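# Place the strawberry cake in the white basket

## Task

Get the strawberry cake inside the white basket, leaving the basket and every other item roughly where they started, and finish with neither robot arm nor gripper in contact with any of them.

## Robot and tools

Robot: two six-joint arms, left_arm and right_arm, each with a parallel two-finger gripper and a wrist camera. Scene frame: origin at table-top height, halfway between the two nominal arm bases; +x points out over the table, +z up, and left_arm sits on the +y side (image left/right does not follow arm names). Calibrated bases: left_arm at (-0.026, +0.301, 0) m, right_arm at (+0.053, -0.333, 0) m, both facing roughly +x. Cameras: cam_head_left, cam_head_right, cam_left_wrist, cam_right_wrist, each 672x504.

Row layout (used by both motion tools): a single flat list of 14 numbers covering both arms, each in [-1, 1]. First the left arm: waist, shoulder, elbow, wrist pitch, wrist yaw, wrist roll, then its gripper opening; then the same seven for the right arm. Always send all 14 values, even when only one arm should move. The six joint values are offsets, not poses: they add to that arm's Joint targets as they were when the action (or move) began, not to the previous row. Scaling: 1.0 equals 2.224 rad for waist, shoulder and elbow, and 8.485 rad for the three wrist joints, so wrist values should be tiny. Sending 0 for a joint keeps its current target. Opening is absolute: +1 fully open, -1 closed; re-send the current value to leave a gripper unchanged, because 0 means half-open. Wrist yaw has its sign flipped relative to the URDF in everything you send and read. Joint ranges in URDF signs (rad): waist -2.618 to 3.054, shoulder 0.000 to 3.142, elbow 0.000 to 3.142, wrist pitch -1.571 to 1.571, wrist yaw -1.571 to 1.571 (so -1.571 to 1.571 in your sign too), wrist roll -2.094 to 2.094. An action that pushes a joint more than 0.059 rad beyond its range is rejected for both arms; a joint driven into its real stop produces a "joint sent to its limit" line.

execute_actions(actions, cameras): actions is a list of actions; each action is a list of up to 15 rows, one row per 1/30 s step, and the last row is held to fill 15 steps (0.5 s per action). An empty list just reports state and images. cameras chooses which images come back: omitted, null or ["all"] gives all, [] gives none, unknown names void the call.

move(target, speed, blend, opening_speed, blocking, cameras): target is one 14-number row or a list of up to 15 rows; every row is an offset from the Joint targets at the start of the call, not from the preceding row. All joints travel together along a planned path (at least 0.5 s, at most 10 s in total). speed: peak rad/s of the joint with the longest travel, 0.01 to 12.57, default 0.5; one value or one per target. blend: corner rounding radius in rad for lists, default 0. opening_speed: rate of gripper opening change per second on the -1..+1 scale, minimum 0.2; use a low value when closing on anything that could squash. blocking=false returns after about 0.5 s while motion continues. Paths do not avoid obstacles or the other arm, and harder contact comes from faster moves or targets placed deeper past the contact. The result adds a "move:" line: done, off_target (at rest but a joint more than 0.035 rad from target), moving, held, or fault, possibly with limits=held.

wait(seconds 0 to 10, cameras): lets time run with current commands held; a running move continues. stop(cameras): brakes a running move. zoom_image(camera, region=[x0, y0, x1, y1]): enlarges part of the most recent image of one camera, pixels from top-left, region no bigger than 504x504. read_manual(section): licence texts only. finished_scene(scene): closes the current scene by its number; irreversible.

Reading results: end_effector_position (m) and end_effector_quat_wxyz are in the scene frame; the position is the point between the finger pads, about 1 cm short of the tips, and may be off by a few cm. The gripper's fingers point along its +z and open along its y axis. Joint positions and Joint velocities give six joint values per arm (rad, rad/s) plus finger gap (m; 0.094 fully open). Joint targets are the base for your next offsets. Tool commands lists current gripper commands. grip_measured is the opening on the command scale, reading slightly wide when empty and a bit narrower than a firmly held hard part; it keeps following your command past contact, so it does not reveal touch. To release, command well above it. grip_effort_nm is gripper motor effort (negative = closing), not pad force. Joint torques include arm weight and wrap at ±28 N m on the first three joints. "joint command not followed" means a clearance check altered that arm's targets. Each step, targets can lead measured angles by only 0.339 rad (big joints) or 2.2 rad (wrist), and commands moving the gripper over 200 mm away get scaled back, so large motions may need several actions. To stop pressing on something, command targets back beyond the measured Joint positions.

Avoid: dropping the cake or releasing it while it moves, knocking items off the table (that fails the task), fast impacts or hard pushes, the two arms hitting or squeezing each other (can end the scene), and gripping the other arm's fingers. Holding loads, staying stretched out or pushing toward unreachable poses heats motors: MOTOR HOT appears at 75 °C, an OVER-TEMPERATURE FAULT at 90 °C folds that arm away for good, and at 100 °C it goes limp. Any arm stop is undesirable. A camera cable touching an object counts as contact. Objects may occasionally be nudged by outside disturbances.

Each tool is called after ">>>" as a command line: name --argument value for each argument, lists and objects as JSON in quotes; but a table of rows of numbers goes row by row, as --pt "numbers of a row", without its own name.

## Session

>>> execute_actions --actions '[]'

Scene clock: 0.00 s.
left_arm: end_effector_position=(+0.3624, +0.3385, +0.1097) grip_measured=+1.000 grip_effort_nm=n/a end_effector_quat_wxyz=(+0.602, -0.087, +0.789, +0.082) | right_arm: end_effector_position=(+0.4660, -0.3439, +0.1193) grip_measured=+1.000 grip_effort_nm=n/a end_effector_quat_wxyz=(+0.600, +0.032, +0.799, -0.027)
Joint positions: left_arm=[-0.053 1.534 0.331 0.929 0.258 -0.047 0.094] | right_arm=[0.002 1.547 0.43 0.833 -0.094 0.022 0.094]
Joint velocities: within noise
Joint torques (N m): no reading
Motor temperatures (°C): left_arm=[24 29 26 27 23 21 25] | right_arm=[24 31 28 37 24 22 22]
Heat: left arm: 29 °C; right arm: 37 °C.
Joint targets: left_arm=[-0.053 1.528 0.336 0.925 0.259 -0.048] | right_arm=[0.002 1.544 0.433 0.822 -0.095 0.022]
Tool commands: left_gripper/opening=+1.0 right_gripper/opening=+1.0

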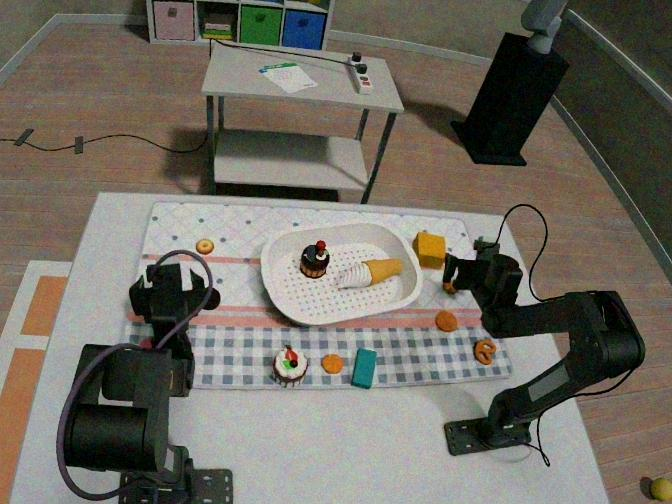

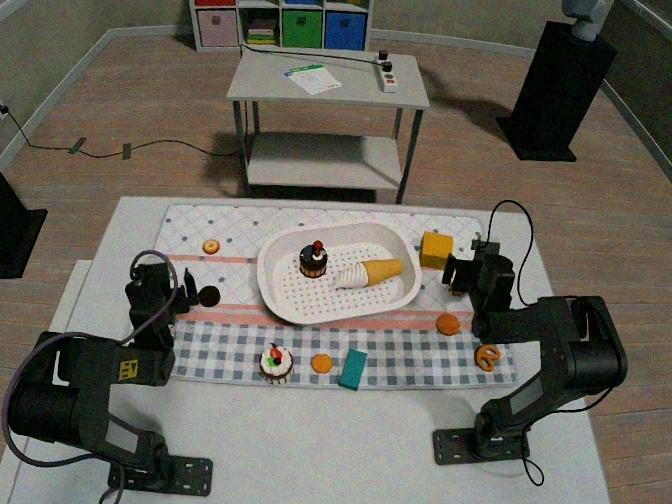

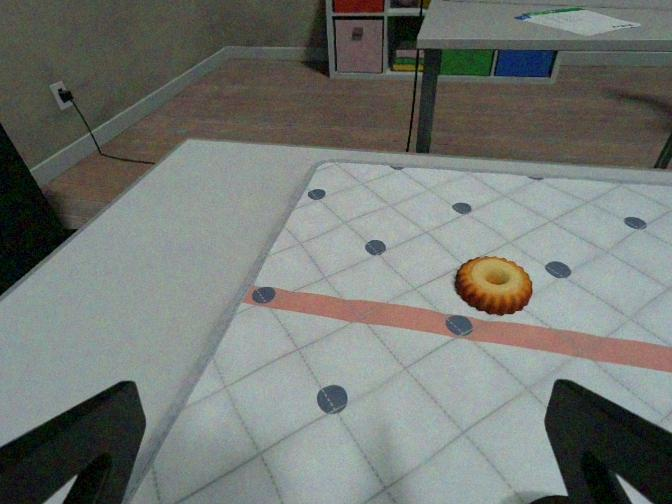

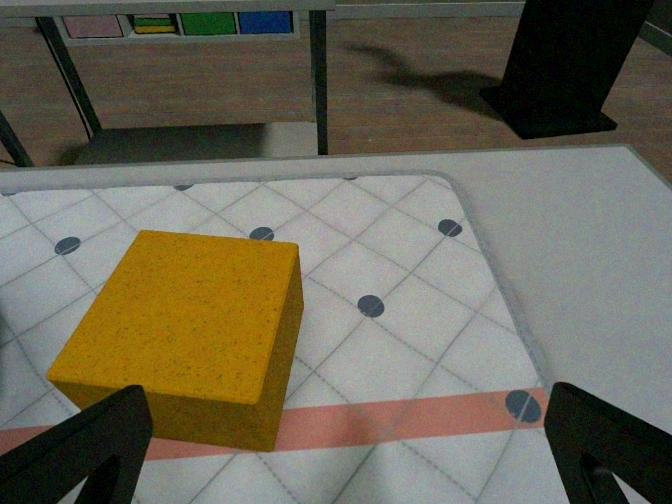

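>>> move --target '[-0.336,-0.043,0.4375,-0.2477,-0.0305,0.0057,1,0,0,0,0,0,0,1]' --speed 1

Scene clock: 28.73 s.
left_arm: end_effector_position=(+0.1917, +0.0945, +0.1573) grip_measured=+1.000 grip_effort_nm=0.002 end_effector_quat_wxyz=(+0.115, +0.368, +0.922, -0.042) | right_arm: end_effector_position=(+0.4660, -0.3439, +0.1193) grip_measured=+1.000 grip_effort_nm=0.027 end_effector_quat_wxyz=(+0.600, +0.032, +0.799, -0.027)
Joint positions: left_arm=[-0.798 1.451 1.28 -1.155 0.01 -0.005 0.094] | right_arm=[0.002 1.547 0.43 0.833 -0.094 0.022 0.094]
Joint velocities: within noise
Joint torques (N m): left_arm=[-0.27 -6.42 8.51 0.62 -0.08 0.09] | right_arm=[0.03 -4.96 7.01 1.54 -0.05 -0.01]
Motor temperatures (°C): left_arm=[24 29 27 34 23 21 24] | right_arm=[23 32 29 40 24 22 22]
Heat: left arm: 34 °C; right arm: 40 °C.
Joint targets: left_arm=[-0.800 1.433 1.309 -1.176 0.000 0.001] | right_arm=[0.002 1.544 0.433 0.822 -0.095 0.022]
move: done

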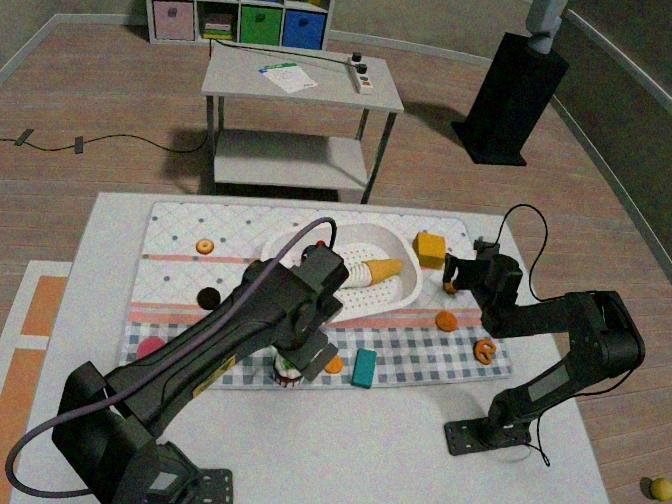

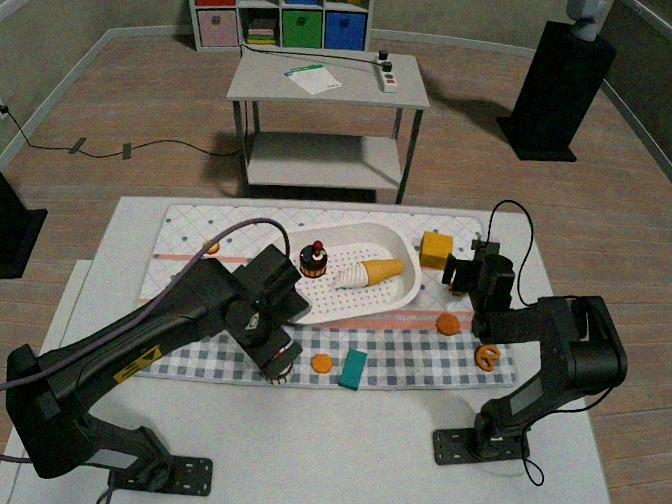

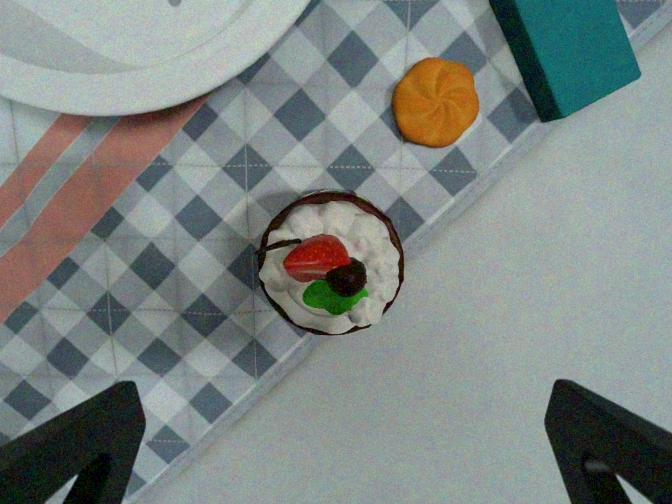

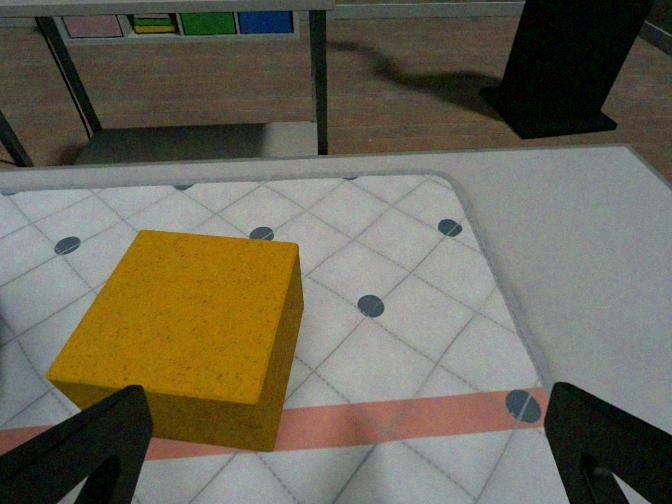

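>>> move --target '[0.0054,0.018,-0.089,0.0312,0,0,1,0,0,0,0,0,0,1]' --speed 0.8 --cameras '["cam_left_wrist"]'

Scene clock: 47.77 s.
left_arm: end_effector_position=(+0.2039, +0.0839, +0.1164) grip_measured=+1.000 grip_effort_nm=0.002 end_effector_quat_wxyz=(+0.138, +0.366, +0.919, -0.050) | right_arm: end_effector_position=(+0.4660, -0.3439, +0.1193) grip_measured=+1.000 grip_effort_nm=0.032 end_effector_quat_wxyz=(+0.600, +0.032, +0.799, -0.027)
Joint positions: left_arm=[-0.795 1.471 1.123 -0.929 0.01 -0.005 0.094] | right_arm=[0.002 1.547 0.43 0.833 -0.094 0.022 0.094]
Joint velocities: within noise
Joint torques (N m): left_arm=[0.59 -4.98 5.31 1.12 -0.08 0.09] | right_arm=[0.03 -4.94 6.99 1.55 -0.05 -0.01]
Motor temperatures (°C): left_arm=[24 29 28 30 23 21 24] | right_arm=[23 32 29 41 24 22 22]
Heat: left arm: 30 °C; right arm: 41 °C.
Joint targets: left_arm=[-0.789 1.473 1.111 -0.912 0.000 0.001] | right_arm=[0.002 1.544 0.433 0.822 -0.095 0.022]
move: done
Images, in order (width x height): cam_left_wrist 672x504.

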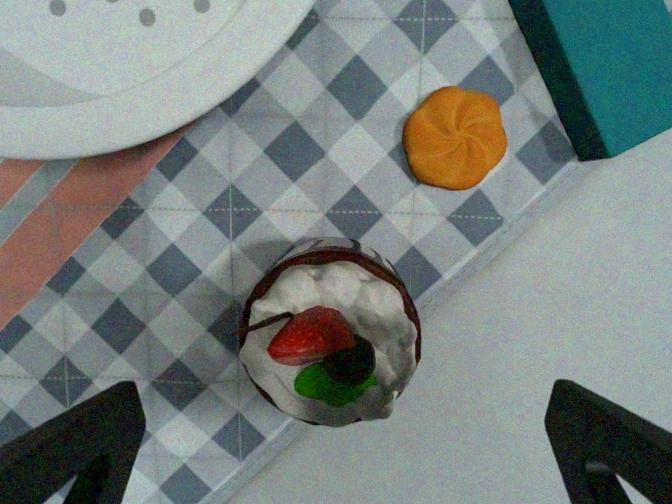

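>>> move --target '[0.0076,0.040,-0.1016,0.035,0,0,1,0,0,0,0,0,0,1]' --speed 0.5

>>> zoom_image --camera "cam_head_right" --region '[200, 230, 400, 400]'

Scene clock: 60.67 s.
left_arm: end_effector_position=(+0.2061, +0.0893, +0.0408) grip_measured=+1.000 grip_effort_nm=-0.002 end_effector_quat_wxyz=(+0.130, +0.358, +0.923, -0.046) | right_arm: end_effector_position=(+0.4660, -0.3439, +0.1193) grip_measured=+1.000 grip_effort_nm=0.022 end_effector_quat_wxyz=(+0.600, +0.032, +0.799, -0.027)
Joint positions: left_arm=[-0.778 1.557 0.897 -0.635 0.01 -0.005 0.094] | right_arm=[0.002 1.547 0.43 0.833 -0.094 0.022 0.094]
Joint velocities: within noise
Joint torques (N m): left_arm=[0.58 -5.14 4.86 1.09 -0.08 0.09] | right_arm=[0.02 -4.94 7.01 1.54 -0.05 -0.01]
Motor temperatures (°C): left_arm=[24 29 27 29 23 21 24] | right_arm=[23 32 29 41 24 22 22]
Heat: left arm: 29 °C; right arm: 41 °C.
Joint targets: left_arm=[-0.771 1.562 0.885 -0.615 0.000 0.001] | right_arm=[0.002 1.544 0.433 0.822 -0.095 0.022]
move: done

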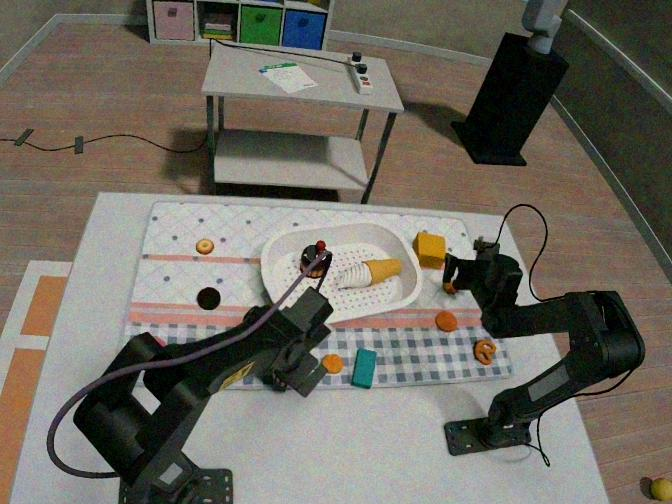

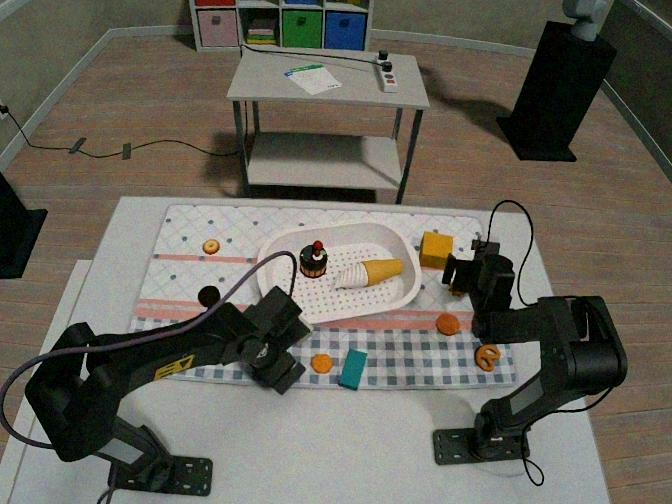

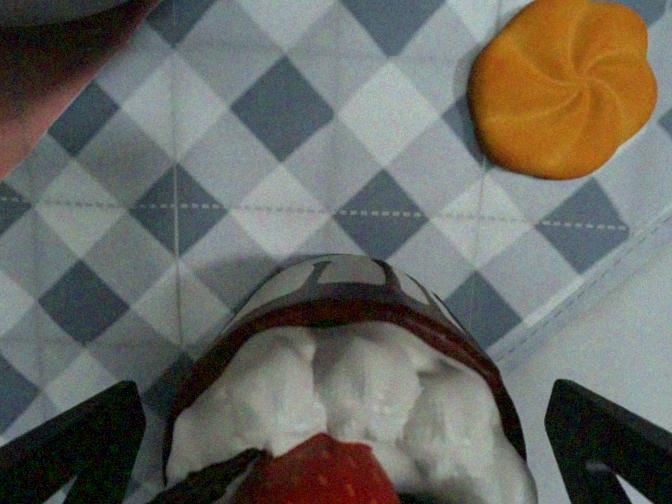

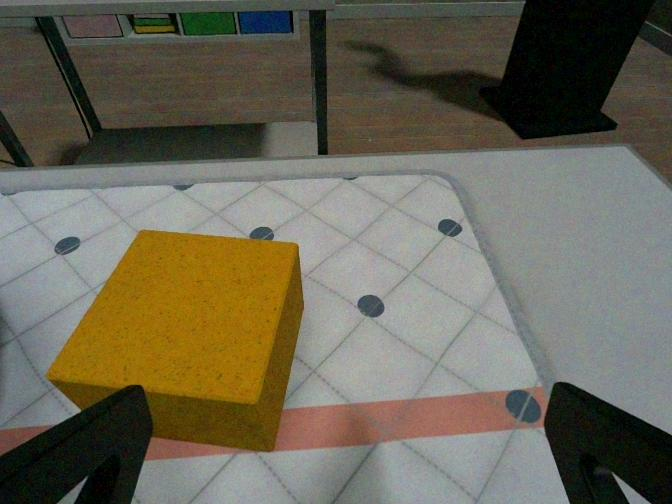

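Scaled by 2.520 from the camera's 672x504 image, which has a finer 960x720 frame.

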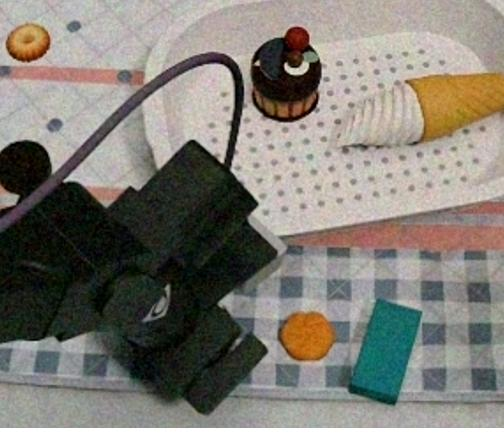

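>>> move --target '[0,0,0,0,0,0,0.25,0,0,0,0,0,0,1]' --opening_speed 0.5 --cameras '["cam_left_wrist"]'

Scene clock: 66.33 s.
left_arm: end_effector_position=(+0.2062, +0.0892, +0.0409) grip_measured=+0.400 grip_effort_nm=-1.023 end_effector_quat_wxyz=(+0.130, +0.358, +0.923, -0.046) | right_arm: end_effector_position=(+0.4660, -0.3439, +0.1193) grip_measured=+1.000 grip_effort_nm=0.027 end_effector_quat_wxyz=(+0.600, +0.032, +0.799, -0.027)
Joint positions: left_arm=[-0.778 1.557 0.897 -0.634 0.01 -0.005 0.066] | right_arm=[0.002 1.547 0.43 0.833 -0.094 0.022 0.094]
Joint velocities: within noise
Joint torques (N m): left_arm=[0.57 -5.12 4.86 1.1 -0.08 0.09] | right_arm=[0.03 -4.94 7.01 1.54 -0.05 -0.01]
Motor temperatures (°C): left_arm=[24 29 27 29 23 21 24] | right_arm=[23 32 29 41 24 22 22]
Heat: left arm: 29 °C; right arm: 41 °C.
Joint targets: left_arm=[-0.771 1.562 0.885 -0.615 0.000 0.001] | right_arm=[0.002 1.544 0.433 0.822 -0.095 0.022]
move: done
Images, in order (width x height): cam_left_wrist 672x504.

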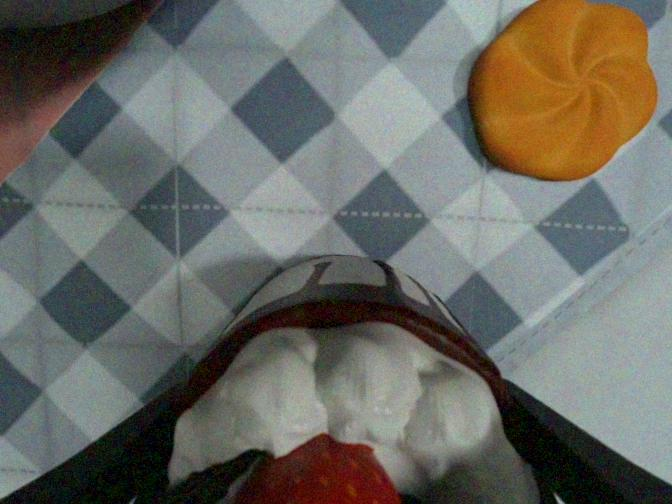

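>>> move --pt "0 -0.0355 0.139 -0.0463 0 0 0.25 0 0 0 0 0 0 1" --pt "0.1016 0.380 0.701 -0.0847 0 0 0.25 0 0 0 0 0 0 1" --speed 0.7 --blend 0.1

>>> zoom_image --camera "cam_head_right" --region '[200, 190, 450, 370]'

>>> zoom_image --camera "cam_head_left" --region '[200, 190, 450, 370]'

Scene clock: 93.10 s.
left_arm: end_effector_position=(+0.4311, +0.0447, +0.1225) grip_measured=+0.400 grip_effort_nm=-1.028 end_effector_quat_wxyz=(+0.132, +0.249, +0.959, -0.030) | right_arm: end_effector_position=(+0.4660, -0.3439, +0.1193) grip_measured=+1.000 grip_effort_nm=0.032 end_effector_quat_wxyz=(+0.600, +0.032, +0.799, -0.027)
Joint positions: left_arm=[-0.546 2.394 2.41 -1.315 0.009 -0.005 0.066] | right_arm=[0.002 1.547 0.43 0.833 -0.094 0.022 0.094]
Joint velocities: within noise
Joint torques (N m): left_arm=[0.02 -11.95 8.79 0.7 -0.07 0.09] | right_arm=[0.03 -4.94 7.02 1.55 -0.05 -0.01]
Motor temperatures (°C): left_arm=[24 29 27 28 23 20 25] | right_arm=[23 32 29 41 24 22 21]
Heat: left arm: 29 °C; right arm: 41 °C.
Joint targets: left_arm=[-0.546 2.407 2.445 -1.333 0.000 0.001] | right_arm=[0.002 1.544 0.433 0.822 -0.095 0.022]
move: done

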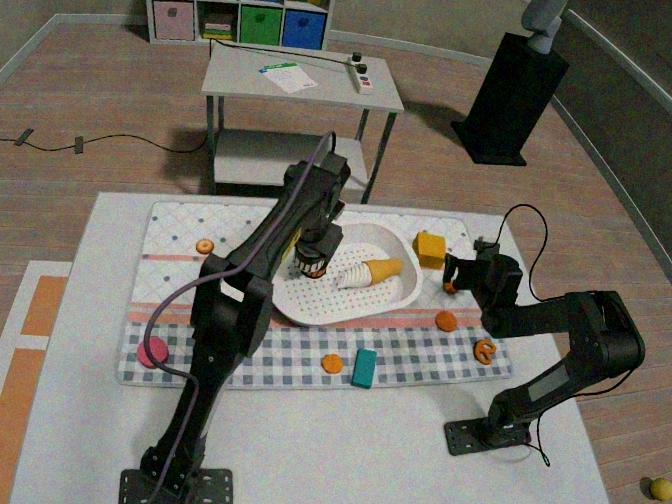

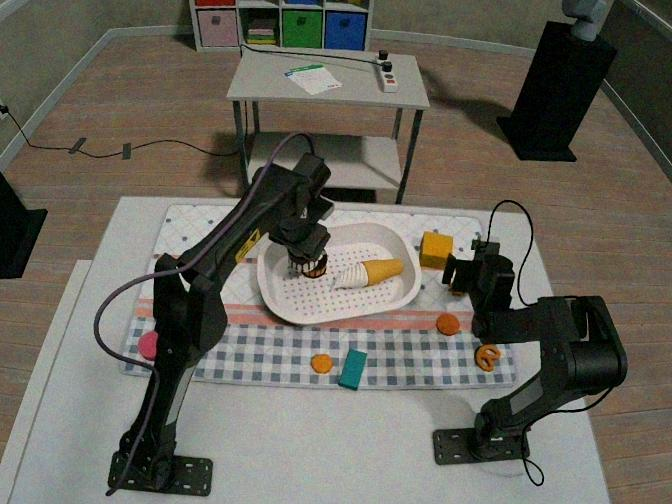

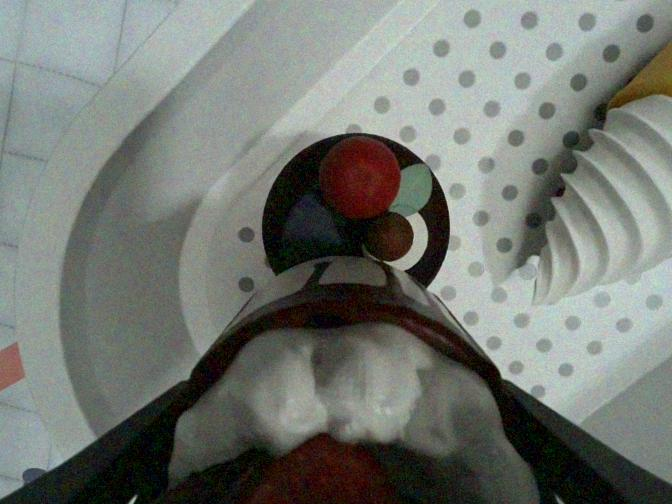

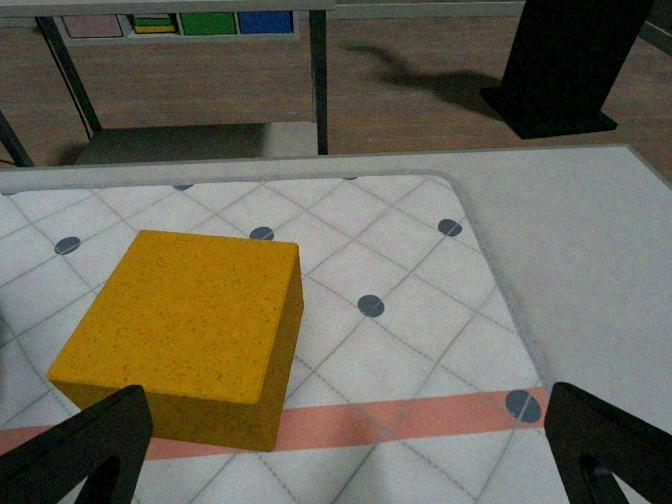

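Scaled by 2.016 from the camera's 672x504 image, which has a finer 960x720 frame.

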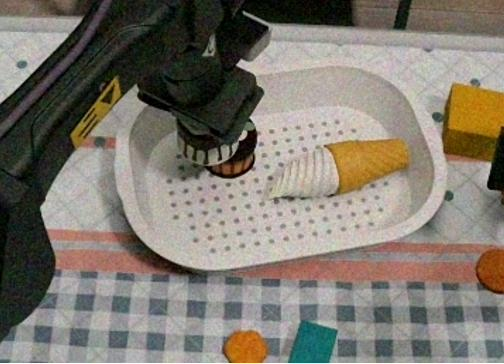

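Scaled by 2.016 from the camera's 672x504 image, which has a finer 960x720 frame.

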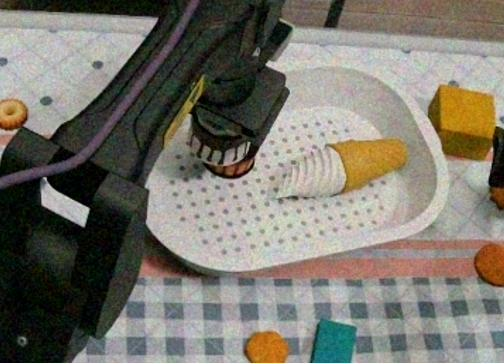

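>>> move --pt "-0.0328 -0.0953 -0.1866 0.0257 0 0 0.25 0 0 0 0 0 0 1" --pt "-0.0328 -0.0841 -0.265 0.0480 0 0 0.25 0 0 0 0 0 0 1" --speed '[0.5,0.3]'

>>> zoom_image --camera "cam_head_right" --region '[200, 190, 450, 370]'

>>> zoom_image --camera "cam_head_left" --region '[200, 190, 450, 370]'

Scene clock: 115.83 s.
left_arm: end_effector_position=(+0.4098, +0.0389, +0.1083) grip_measured=+0.400 grip_effort_nm=-1.018 end_effector_quat_wxyz=(+0.191, +0.267, +0.944, -0.016) | right_arm: end_effector_position=(+0.4660, -0.3439, +0.1193) grip_measured=+1.000 grip_effort_nm=0.027 end_effector_quat_wxyz=(+0.600, +0.032, +0.799, -0.027)
Joint positions: left_arm=[-0.601 2.152 1.91 -0.951 0.079 -0.005 0.066] | right_arm=[0.002 1.547 0.43 0.833 -0.094 0.022 0.094]
Joint velocities: within noise
Joint torques (N m): left_arm=[-1.66 -6.09 2.22 1.36 -0.67 0.09] | right_arm=[0.05 -4.94 6.99 1.55 -0.05 -0.01]
Motor temperatures (°C): left_arm=[24 35 30 27 23 20 26] | right_arm=[23 31 28 41 24 21 21]
Heat: left arm: 35 °C; right arm: 41 °C.
Joint targets: left_arm=[-0.619 2.220 1.855 -0.926 0.000 0.001] | right_arm=[0.002 1.544 0.433 0.822 -0.095 0.022]
move: off_target (left_arm); left_arm: the wrist yaw is farthest, 0.079 rad from its target

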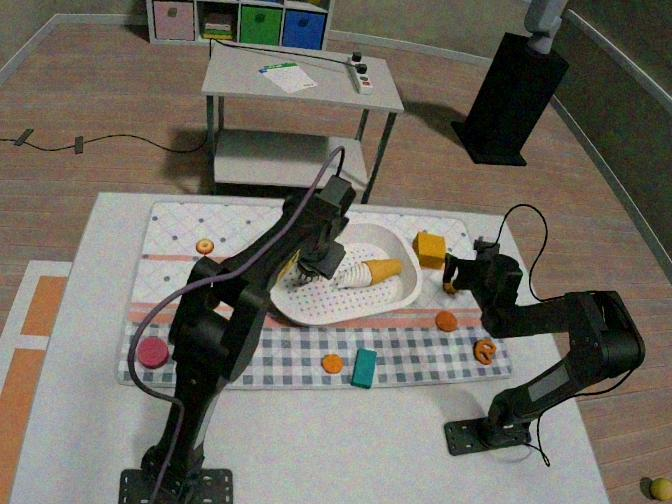

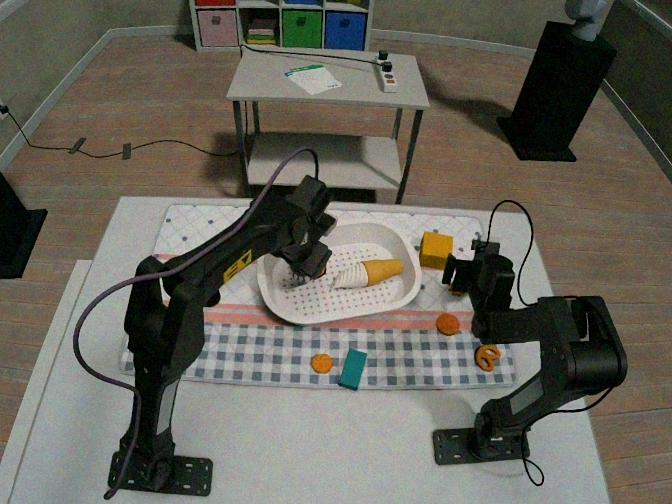

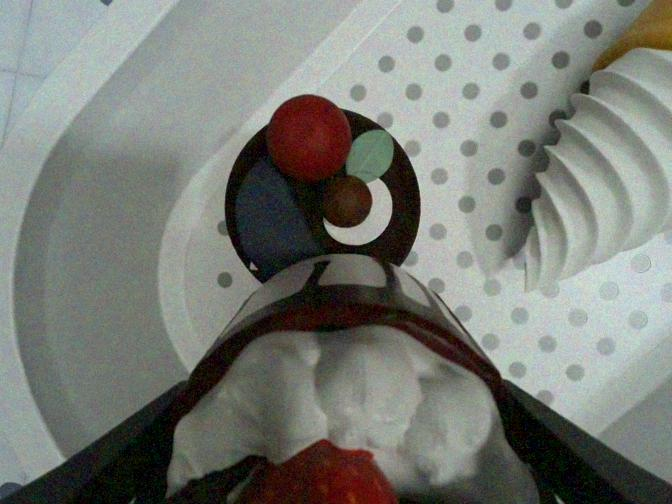

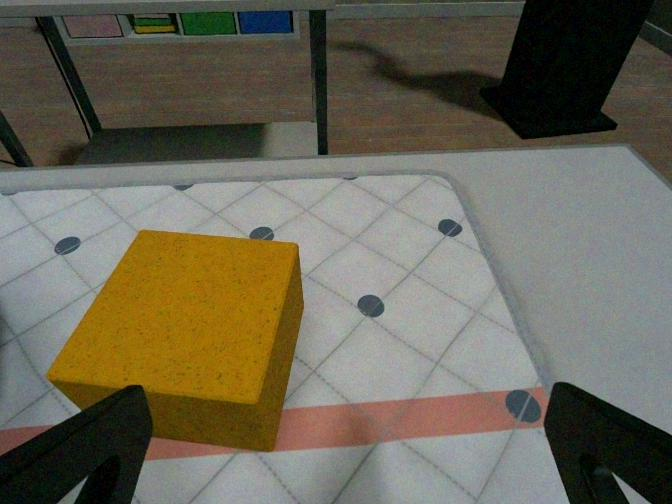

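Scaled by 2.016 from the camera's 672x504 image, which has a finer 960x720 frame.

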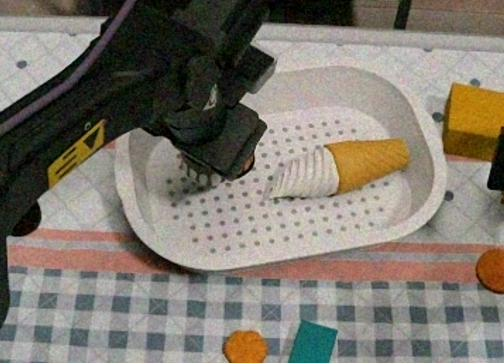

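Scaled by 2.016 from the camera's 672x504 image, which has a finer 960x720 frame.

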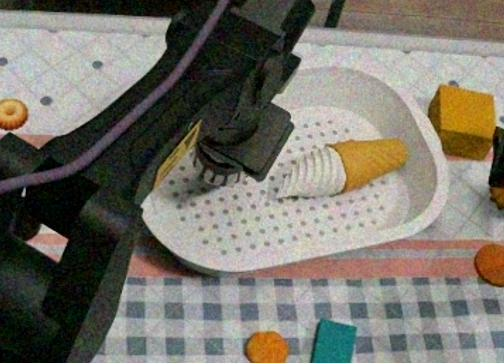

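>>> move --target '[0,-0.0742,0.031,-0.0286,0,0,0.25,0,0,0,0,0,0,1]' --speed 0.4

>>> zoom_image --camera "cam_head_right" --region '[220, 190, 420, 340]'

>>> zoom_image --camera "cam_head_left" --region '[220, 190, 420, 340]'

Scene clock: 133.10 s.
left_arm: end_effector_position=(+0.3601, +0.0483, +0.1210) grip_measured=+0.399 grip_effort_nm=-1.028 end_effector_quat_wxyz=(+0.115, +0.283, +0.952, -0.030) | right_arm: end_effector_position=(+0.4660, -0.3439, +0.1193) grip_measured=+1.000 grip_effort_nm=0.032 end_effector_quat_wxyz=(+0.600, +0.032, +0.799, -0.027)
Joint positions: left_arm=[-0.616 2.092 1.91 -1.151 0.01 -0.005 0.066] | right_arm=[0.002 1.547 0.43 0.833 -0.094 0.022 0.094]
Joint velocities: within noise
Joint torques (N m): left_arm=[-0.29 -14 7.24 0.64 -0.09 0.09] | right_arm=[0.05 -4.96 7.01 1.54 -0.05 -0.01]
Motor temperatures (°C): left_arm=[24 32 28 28 24 20 26] | right_arm=[23 31 28 42 24 21 21]
Heat: left arm: 32 °C; right arm: 42 °C.
Joint targets: left_arm=[-0.619 2.055 1.924 -1.169 0.000 0.001] | right_arm=[0.002 1.544 0.433 0.822 -0.095 0.022]
move: off_target (left_arm); left_arm: the shoulder is farthest, 0.037 rad from its target

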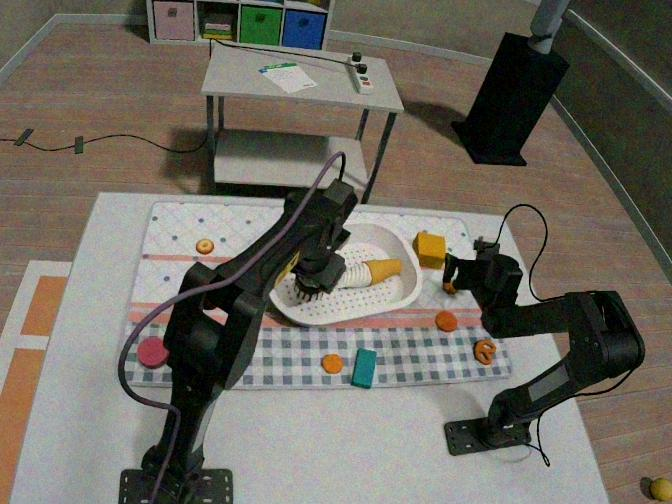

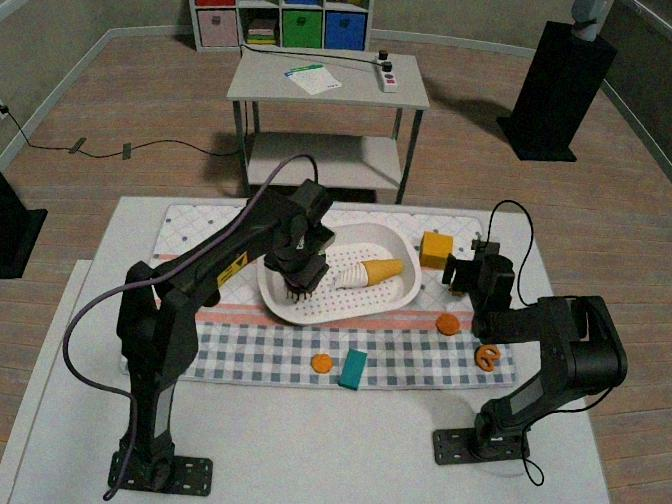

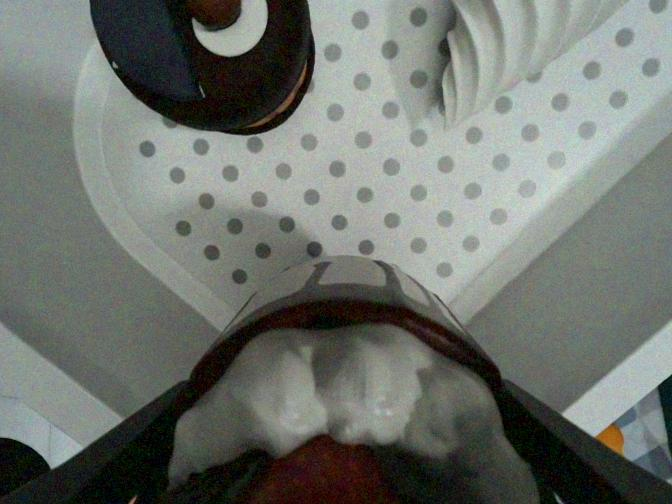

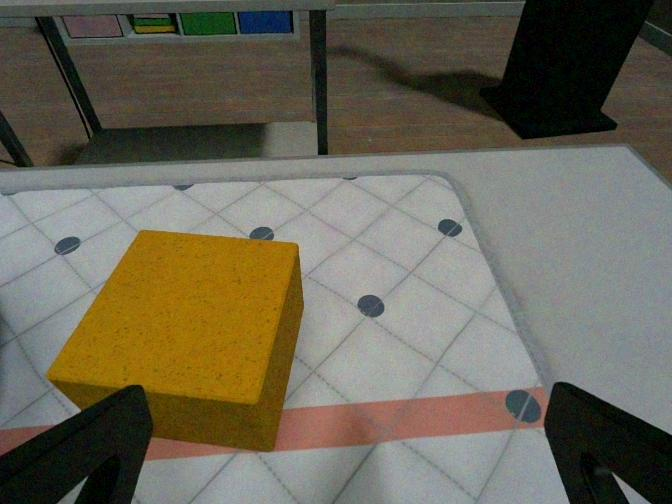

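Scaled by 2.520 from the camera's 672x504 image, which has a finer 960x720 frame.

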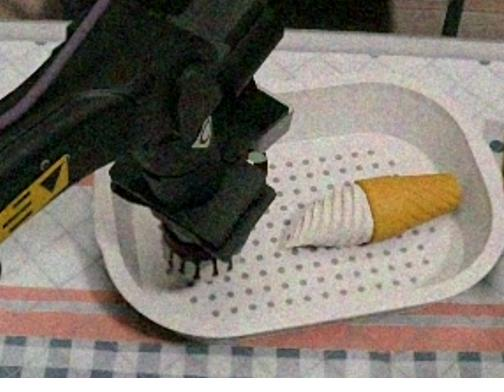

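Scaled by 2.520 from the camera's 672x504 image, which has a finer 960x720 frame.

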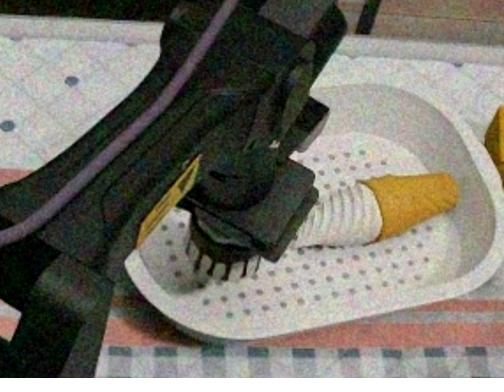

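>>> move --target '[-0.0103,0.0832,0.1151,-0.009,0,0,0.25,0,0,0,0,0,0,1]' --speed 0.4 --cameras '["cam_left_wrist"]'

Scene clock: 155.83 s.
left_arm: end_effector_position=(+0.3816, +0.0216, +0.1270) grip_measured=+0.399 grip_effort_nm=-1.028 end_effector_quat_wxyz=(+0.126, +0.293, +0.947, -0.034) | right_arm: end_effector_position=(+0.4660, -0.3439, +0.1193) grip_measured=+1.000 grip_effort_nm=0.032 end_effector_quat_wxyz=(+0.600, +0.032, +0.799, -0.027)
Joint positions: left_arm=[-0.637 2.228 2.145 -1.227 0.01 -0.005 0.066] | right_arm=[0.002 1.547 0.43 0.833 -0.094 0.022 0.094]
Joint velocities: within noise
Joint torques (N m): left_arm=[-0.49 -10.91 8.98 0.69 -0.09 0.09] | right_arm=[0.03 -4.96 7.01 1.54 -0.05 0]
Motor temperatures (°C): left_arm=[23 39 29 27 23 20 26] | right_arm=[23 31 28 42 23 21 21]
Heat: left arm: 39 °C; right arm: 42 °C.
Joint targets: left_arm=[-0.641 2.240 2.180 -1.245 0.000 0.001] | right_arm=[0.002 1.544 0.433 0.822 -0.095 0.022]
move: done
Images, in order (width x height): cam_left_wrist 672x504.

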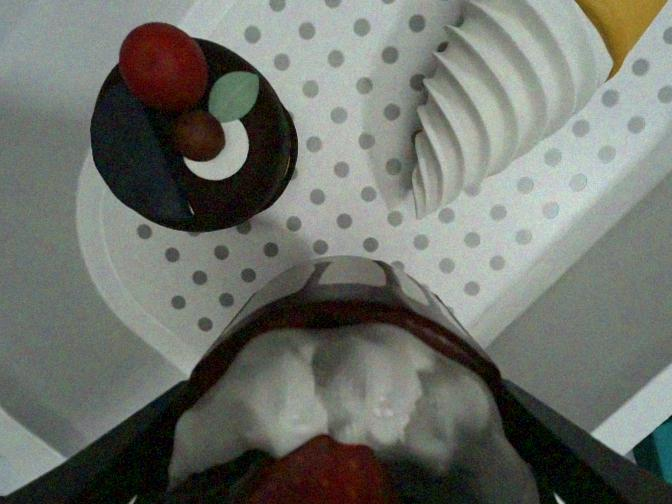

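>>> move --target '[0,-0.001,-0.153,0.0397,0,0,0.25,0,0,0,0,0,0,1]' --speed 0.3

>>> zoom_image --camera "cam_head_right" --region '[220, 190, 420, 340]'

>>> zoom_image --camera "cam_head_left" --region '[220, 190, 420, 340]'

Scene clock: 163.33 s.
left_arm: end_effector_position=(+0.3837, +0.0202, +0.0545) grip_measured=+0.399 grip_effort_nm=-1.028 end_effector_quat_wxyz=(+0.129, +0.293, +0.947, -0.035) | right_arm: end_effector_position=(+0.4660, -0.3439, +0.1193) grip_measured=+1.000 grip_effort_nm=0.027 end_effector_quat_wxyz=(+0.600, +0.032, +0.799, -0.027)
Joint positions: left_arm=[-0.637 2.228 1.855 -0.93 0.01 -0.005 0.066] | right_arm=[0.002 1.547 0.43 0.833 -0.094 0.022 0.094]
Joint velocities: within noise
Joint torques (N m): left_arm=[-0.49 -11.17 4.98 1.1 -0.08 0.09] | right_arm=[0.03 -4.94 7.01 1.54 -0.05 0]
Motor temperatures (°C): left_arm=[23 38 30 27 23 20 26] | right_arm=[23 31 28 42 23 21 21]
Heat: left arm: 38 °C; right arm: 42 °C.
Joint targets: left_arm=[-0.641 2.238 1.840 -0.908 0.000 0.001] | right_arm=[0.002 1.544 0.433 0.822 -0.095 0.022]
move: done

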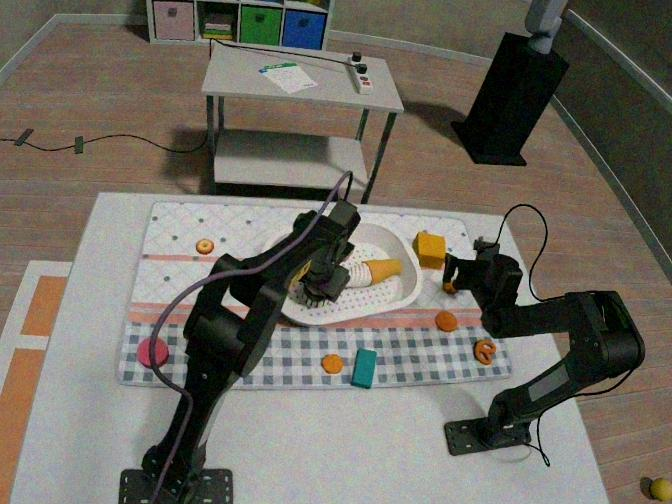

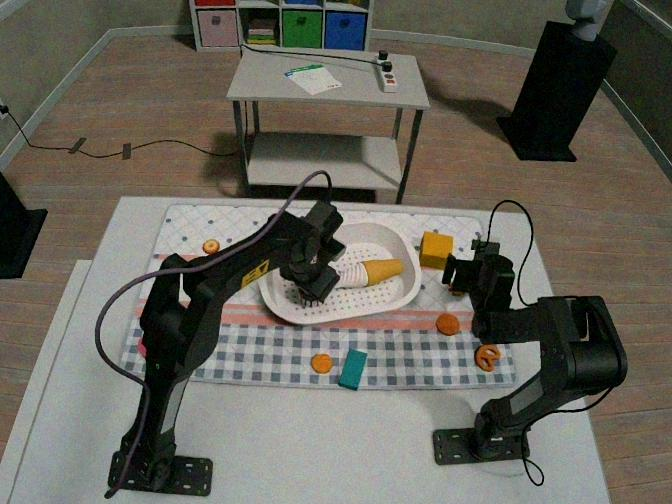

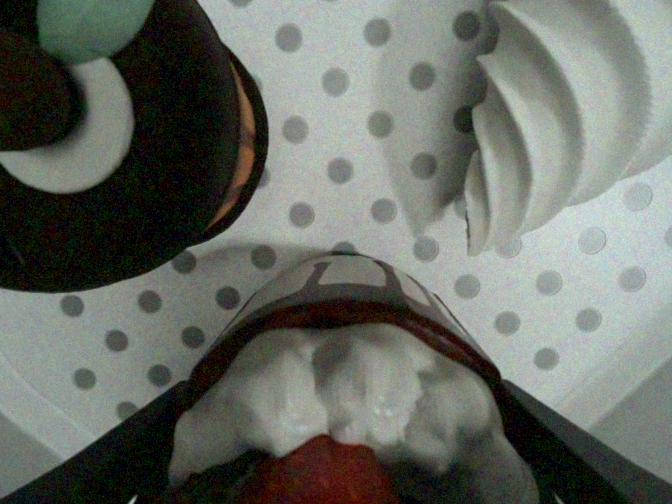

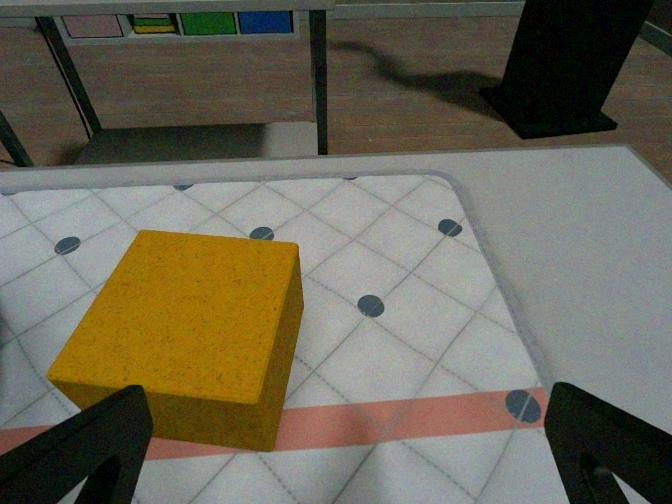

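Scaled by 2.520 from the camera's 672x504 image, which has a finer 960x720 frame.

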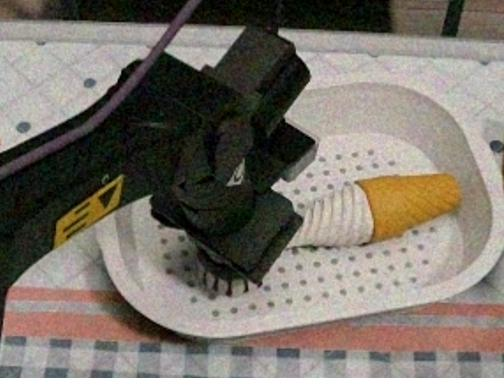

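Scaled by 2.520 from the camera's 672x504 image, which has a finer 960x720 frame.

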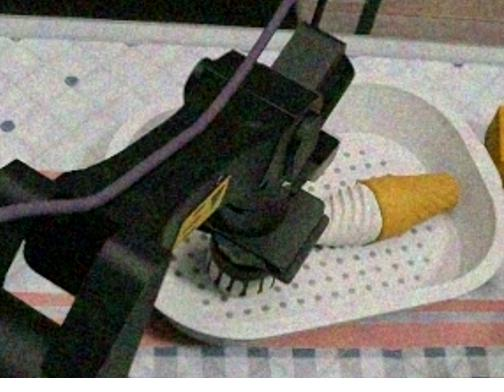

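>>> move --target '[0,0,-0.0115,0.003,0,0,0.25,0,0,0,0,0,0,1]' --speed 0.1 --cameras '[]'

>>> move --target '[0,0,-0.0115,0.003,0,0,0.25,0,0,0,0,0,0,1]' --speed 0.1 --cameras '["cam_left_wrist"]'

Scene clock: 168.80 s.
left_arm: end_effector_position=(+0.3832, +0.0204, +0.0513) grip_measured=+0.399 grip_effort_nm=-1.023 end_effector_quat_wxyz=(+0.129, +0.293, +0.947, -0.035) | right_arm: end_effector_position=(+0.4660, -0.3439, +0.1193) grip_measured=+1.000 grip_effort_nm=0.027 end_effector_quat_wxyz=(+0.600, +0.032, +0.799, -0.027)
Joint positions: left_arm=[-0.637 2.228 1.842 -0.917 0.01 -0.005 0.066] | right_arm=[0.002 1.547 0.43 0.833 -0.094 0.022 0.094]
Joint velocities: within noise
Joint torques (N m): left_arm=[-0.47 -11.14 3.99 1.25 -0.08 0.08] | right_arm=[0.03 -4.94 6.98 1.55 -0.05 0]
Motor temperatures (°C): left_arm=[23 37 29 27 23 20 26] | right_arm=[23 31 28 42 23 21 21]
Heat: left arm: 37 °C; right arm: 42 °C.
Joint targets: left_arm=[-0.641 2.238 1.814 -0.883 0.000 0.001] | right_arm=[0.002 1.544 0.433 0.822 -0.095 0.022]
move: done
No camera images: "cameras" was empty.

Scene clock: 169.53 s.
left_arm: end_effector_position=(+0.3831, +0.0205, +0.0508) grip_measured=+0.399 grip_effort_nm=-1.033 end_effector_quat_wxyz=(+0.132, +0.293, +0.946, -0.037) | right_arm: end_effector_position=(+0.4660, -0.3439, +0.1193) grip_measured=+1.000 grip_effort_nm=0.032 end_effector_quat_wxyz=(+0.600, +0.032, +0.799, -0.027)
Joint positions: left_arm=[-0.637 2.22 1.825 -0.9 0.01 -0.004 0.066] | right_arm=[0.002 1.547 0.43 0.833 -0.094 0.022 0.094]
Joint velocities: within noise
Joint torques (N m): left_arm=[-0.44 -10.47 3.44 1.34 -0.08 0.08] | right_arm=[0.05 -4.96 7.01 1.55 -0.05 0]
Motor temperatures (°C): left_arm=[23 37 29 27 23 20 26] | right_arm=[23 31 28 42 23 21 21]
Heat: left arm: 37 °C; right arm: 42 °C.
Joint targets: left_arm=[-0.641 2.238 1.789 -0.857 0.000 0.001] | right_arm=[0.002 1.544 0.433 0.822 -0.095 0.022]
move: off_target (left_arm); left_arm: the wrist pitch is farthest, 0.042 rad from its target
Images, in order (width x height): cam_left_wrist 672x504.

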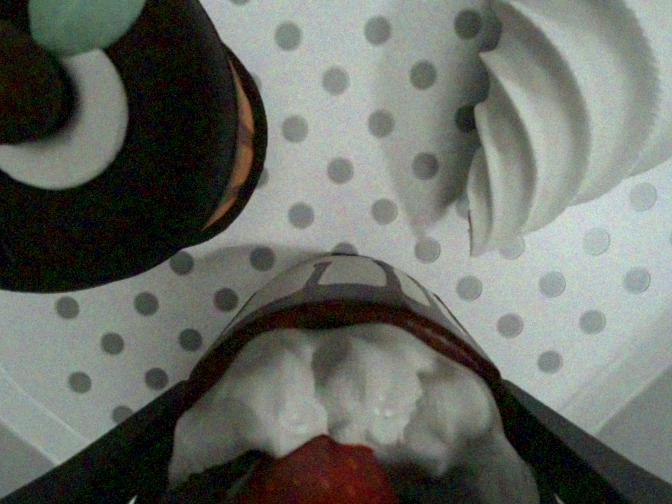

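>>> move --target '[0,0,0.01,-0.003,0,0,0.66,0,0,0,0,0,0,1]' --opening_speed 0.5 --cameras '["cam_left_wrist"]'

Scene clock: 173.83 s.
left_arm: end_effector_position=(+0.3833, +0.0203, +0.0493) grip_measured=+0.658 grip_effort_nm=0.115 end_effector_quat_wxyz=(+0.132, +0.293, +0.946, -0.036) | right_arm: end_effector_position=(+0.4660, -0.3439, +0.1193) grip_measured=+1.000 grip_effort_nm=0.027 end_effector_quat_wxyz=(+0.600, +0.032, +0.799, -0.027)
Joint positions: left_arm=[-0.637 2.224 1.825 -0.898 0.01 -0.004 0.078] | right_arm=[0.002 1.547 0.43 0.833 -0.094 0.022 0.094]
Joint velocities: within noise
Joint torques (N m): left_arm=[-0.49 -10.73 5.11 1.04 -0.08 0.08] | right_arm=[0.03 -4.94 7.01 1.54 -0.05 0]
Motor temperatures (°C): left_arm=[23 37 28 27 23 20 26] | right_arm=[23 31 28 42 23 21 21]
Heat: left arm: 37 °C; right arm: 42 °C.
Joint targets: left_arm=[-0.641 2.238 1.811 -0.883 0.000 0.001] | right_arm=[0.002 1.544 0.433 0.822 -0.095 0.022]
move: done
Images, in order (width x height): cam_left_wrist 672x504.

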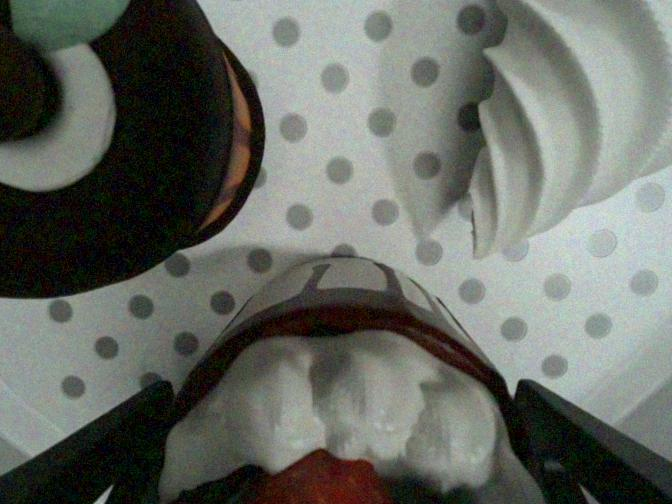

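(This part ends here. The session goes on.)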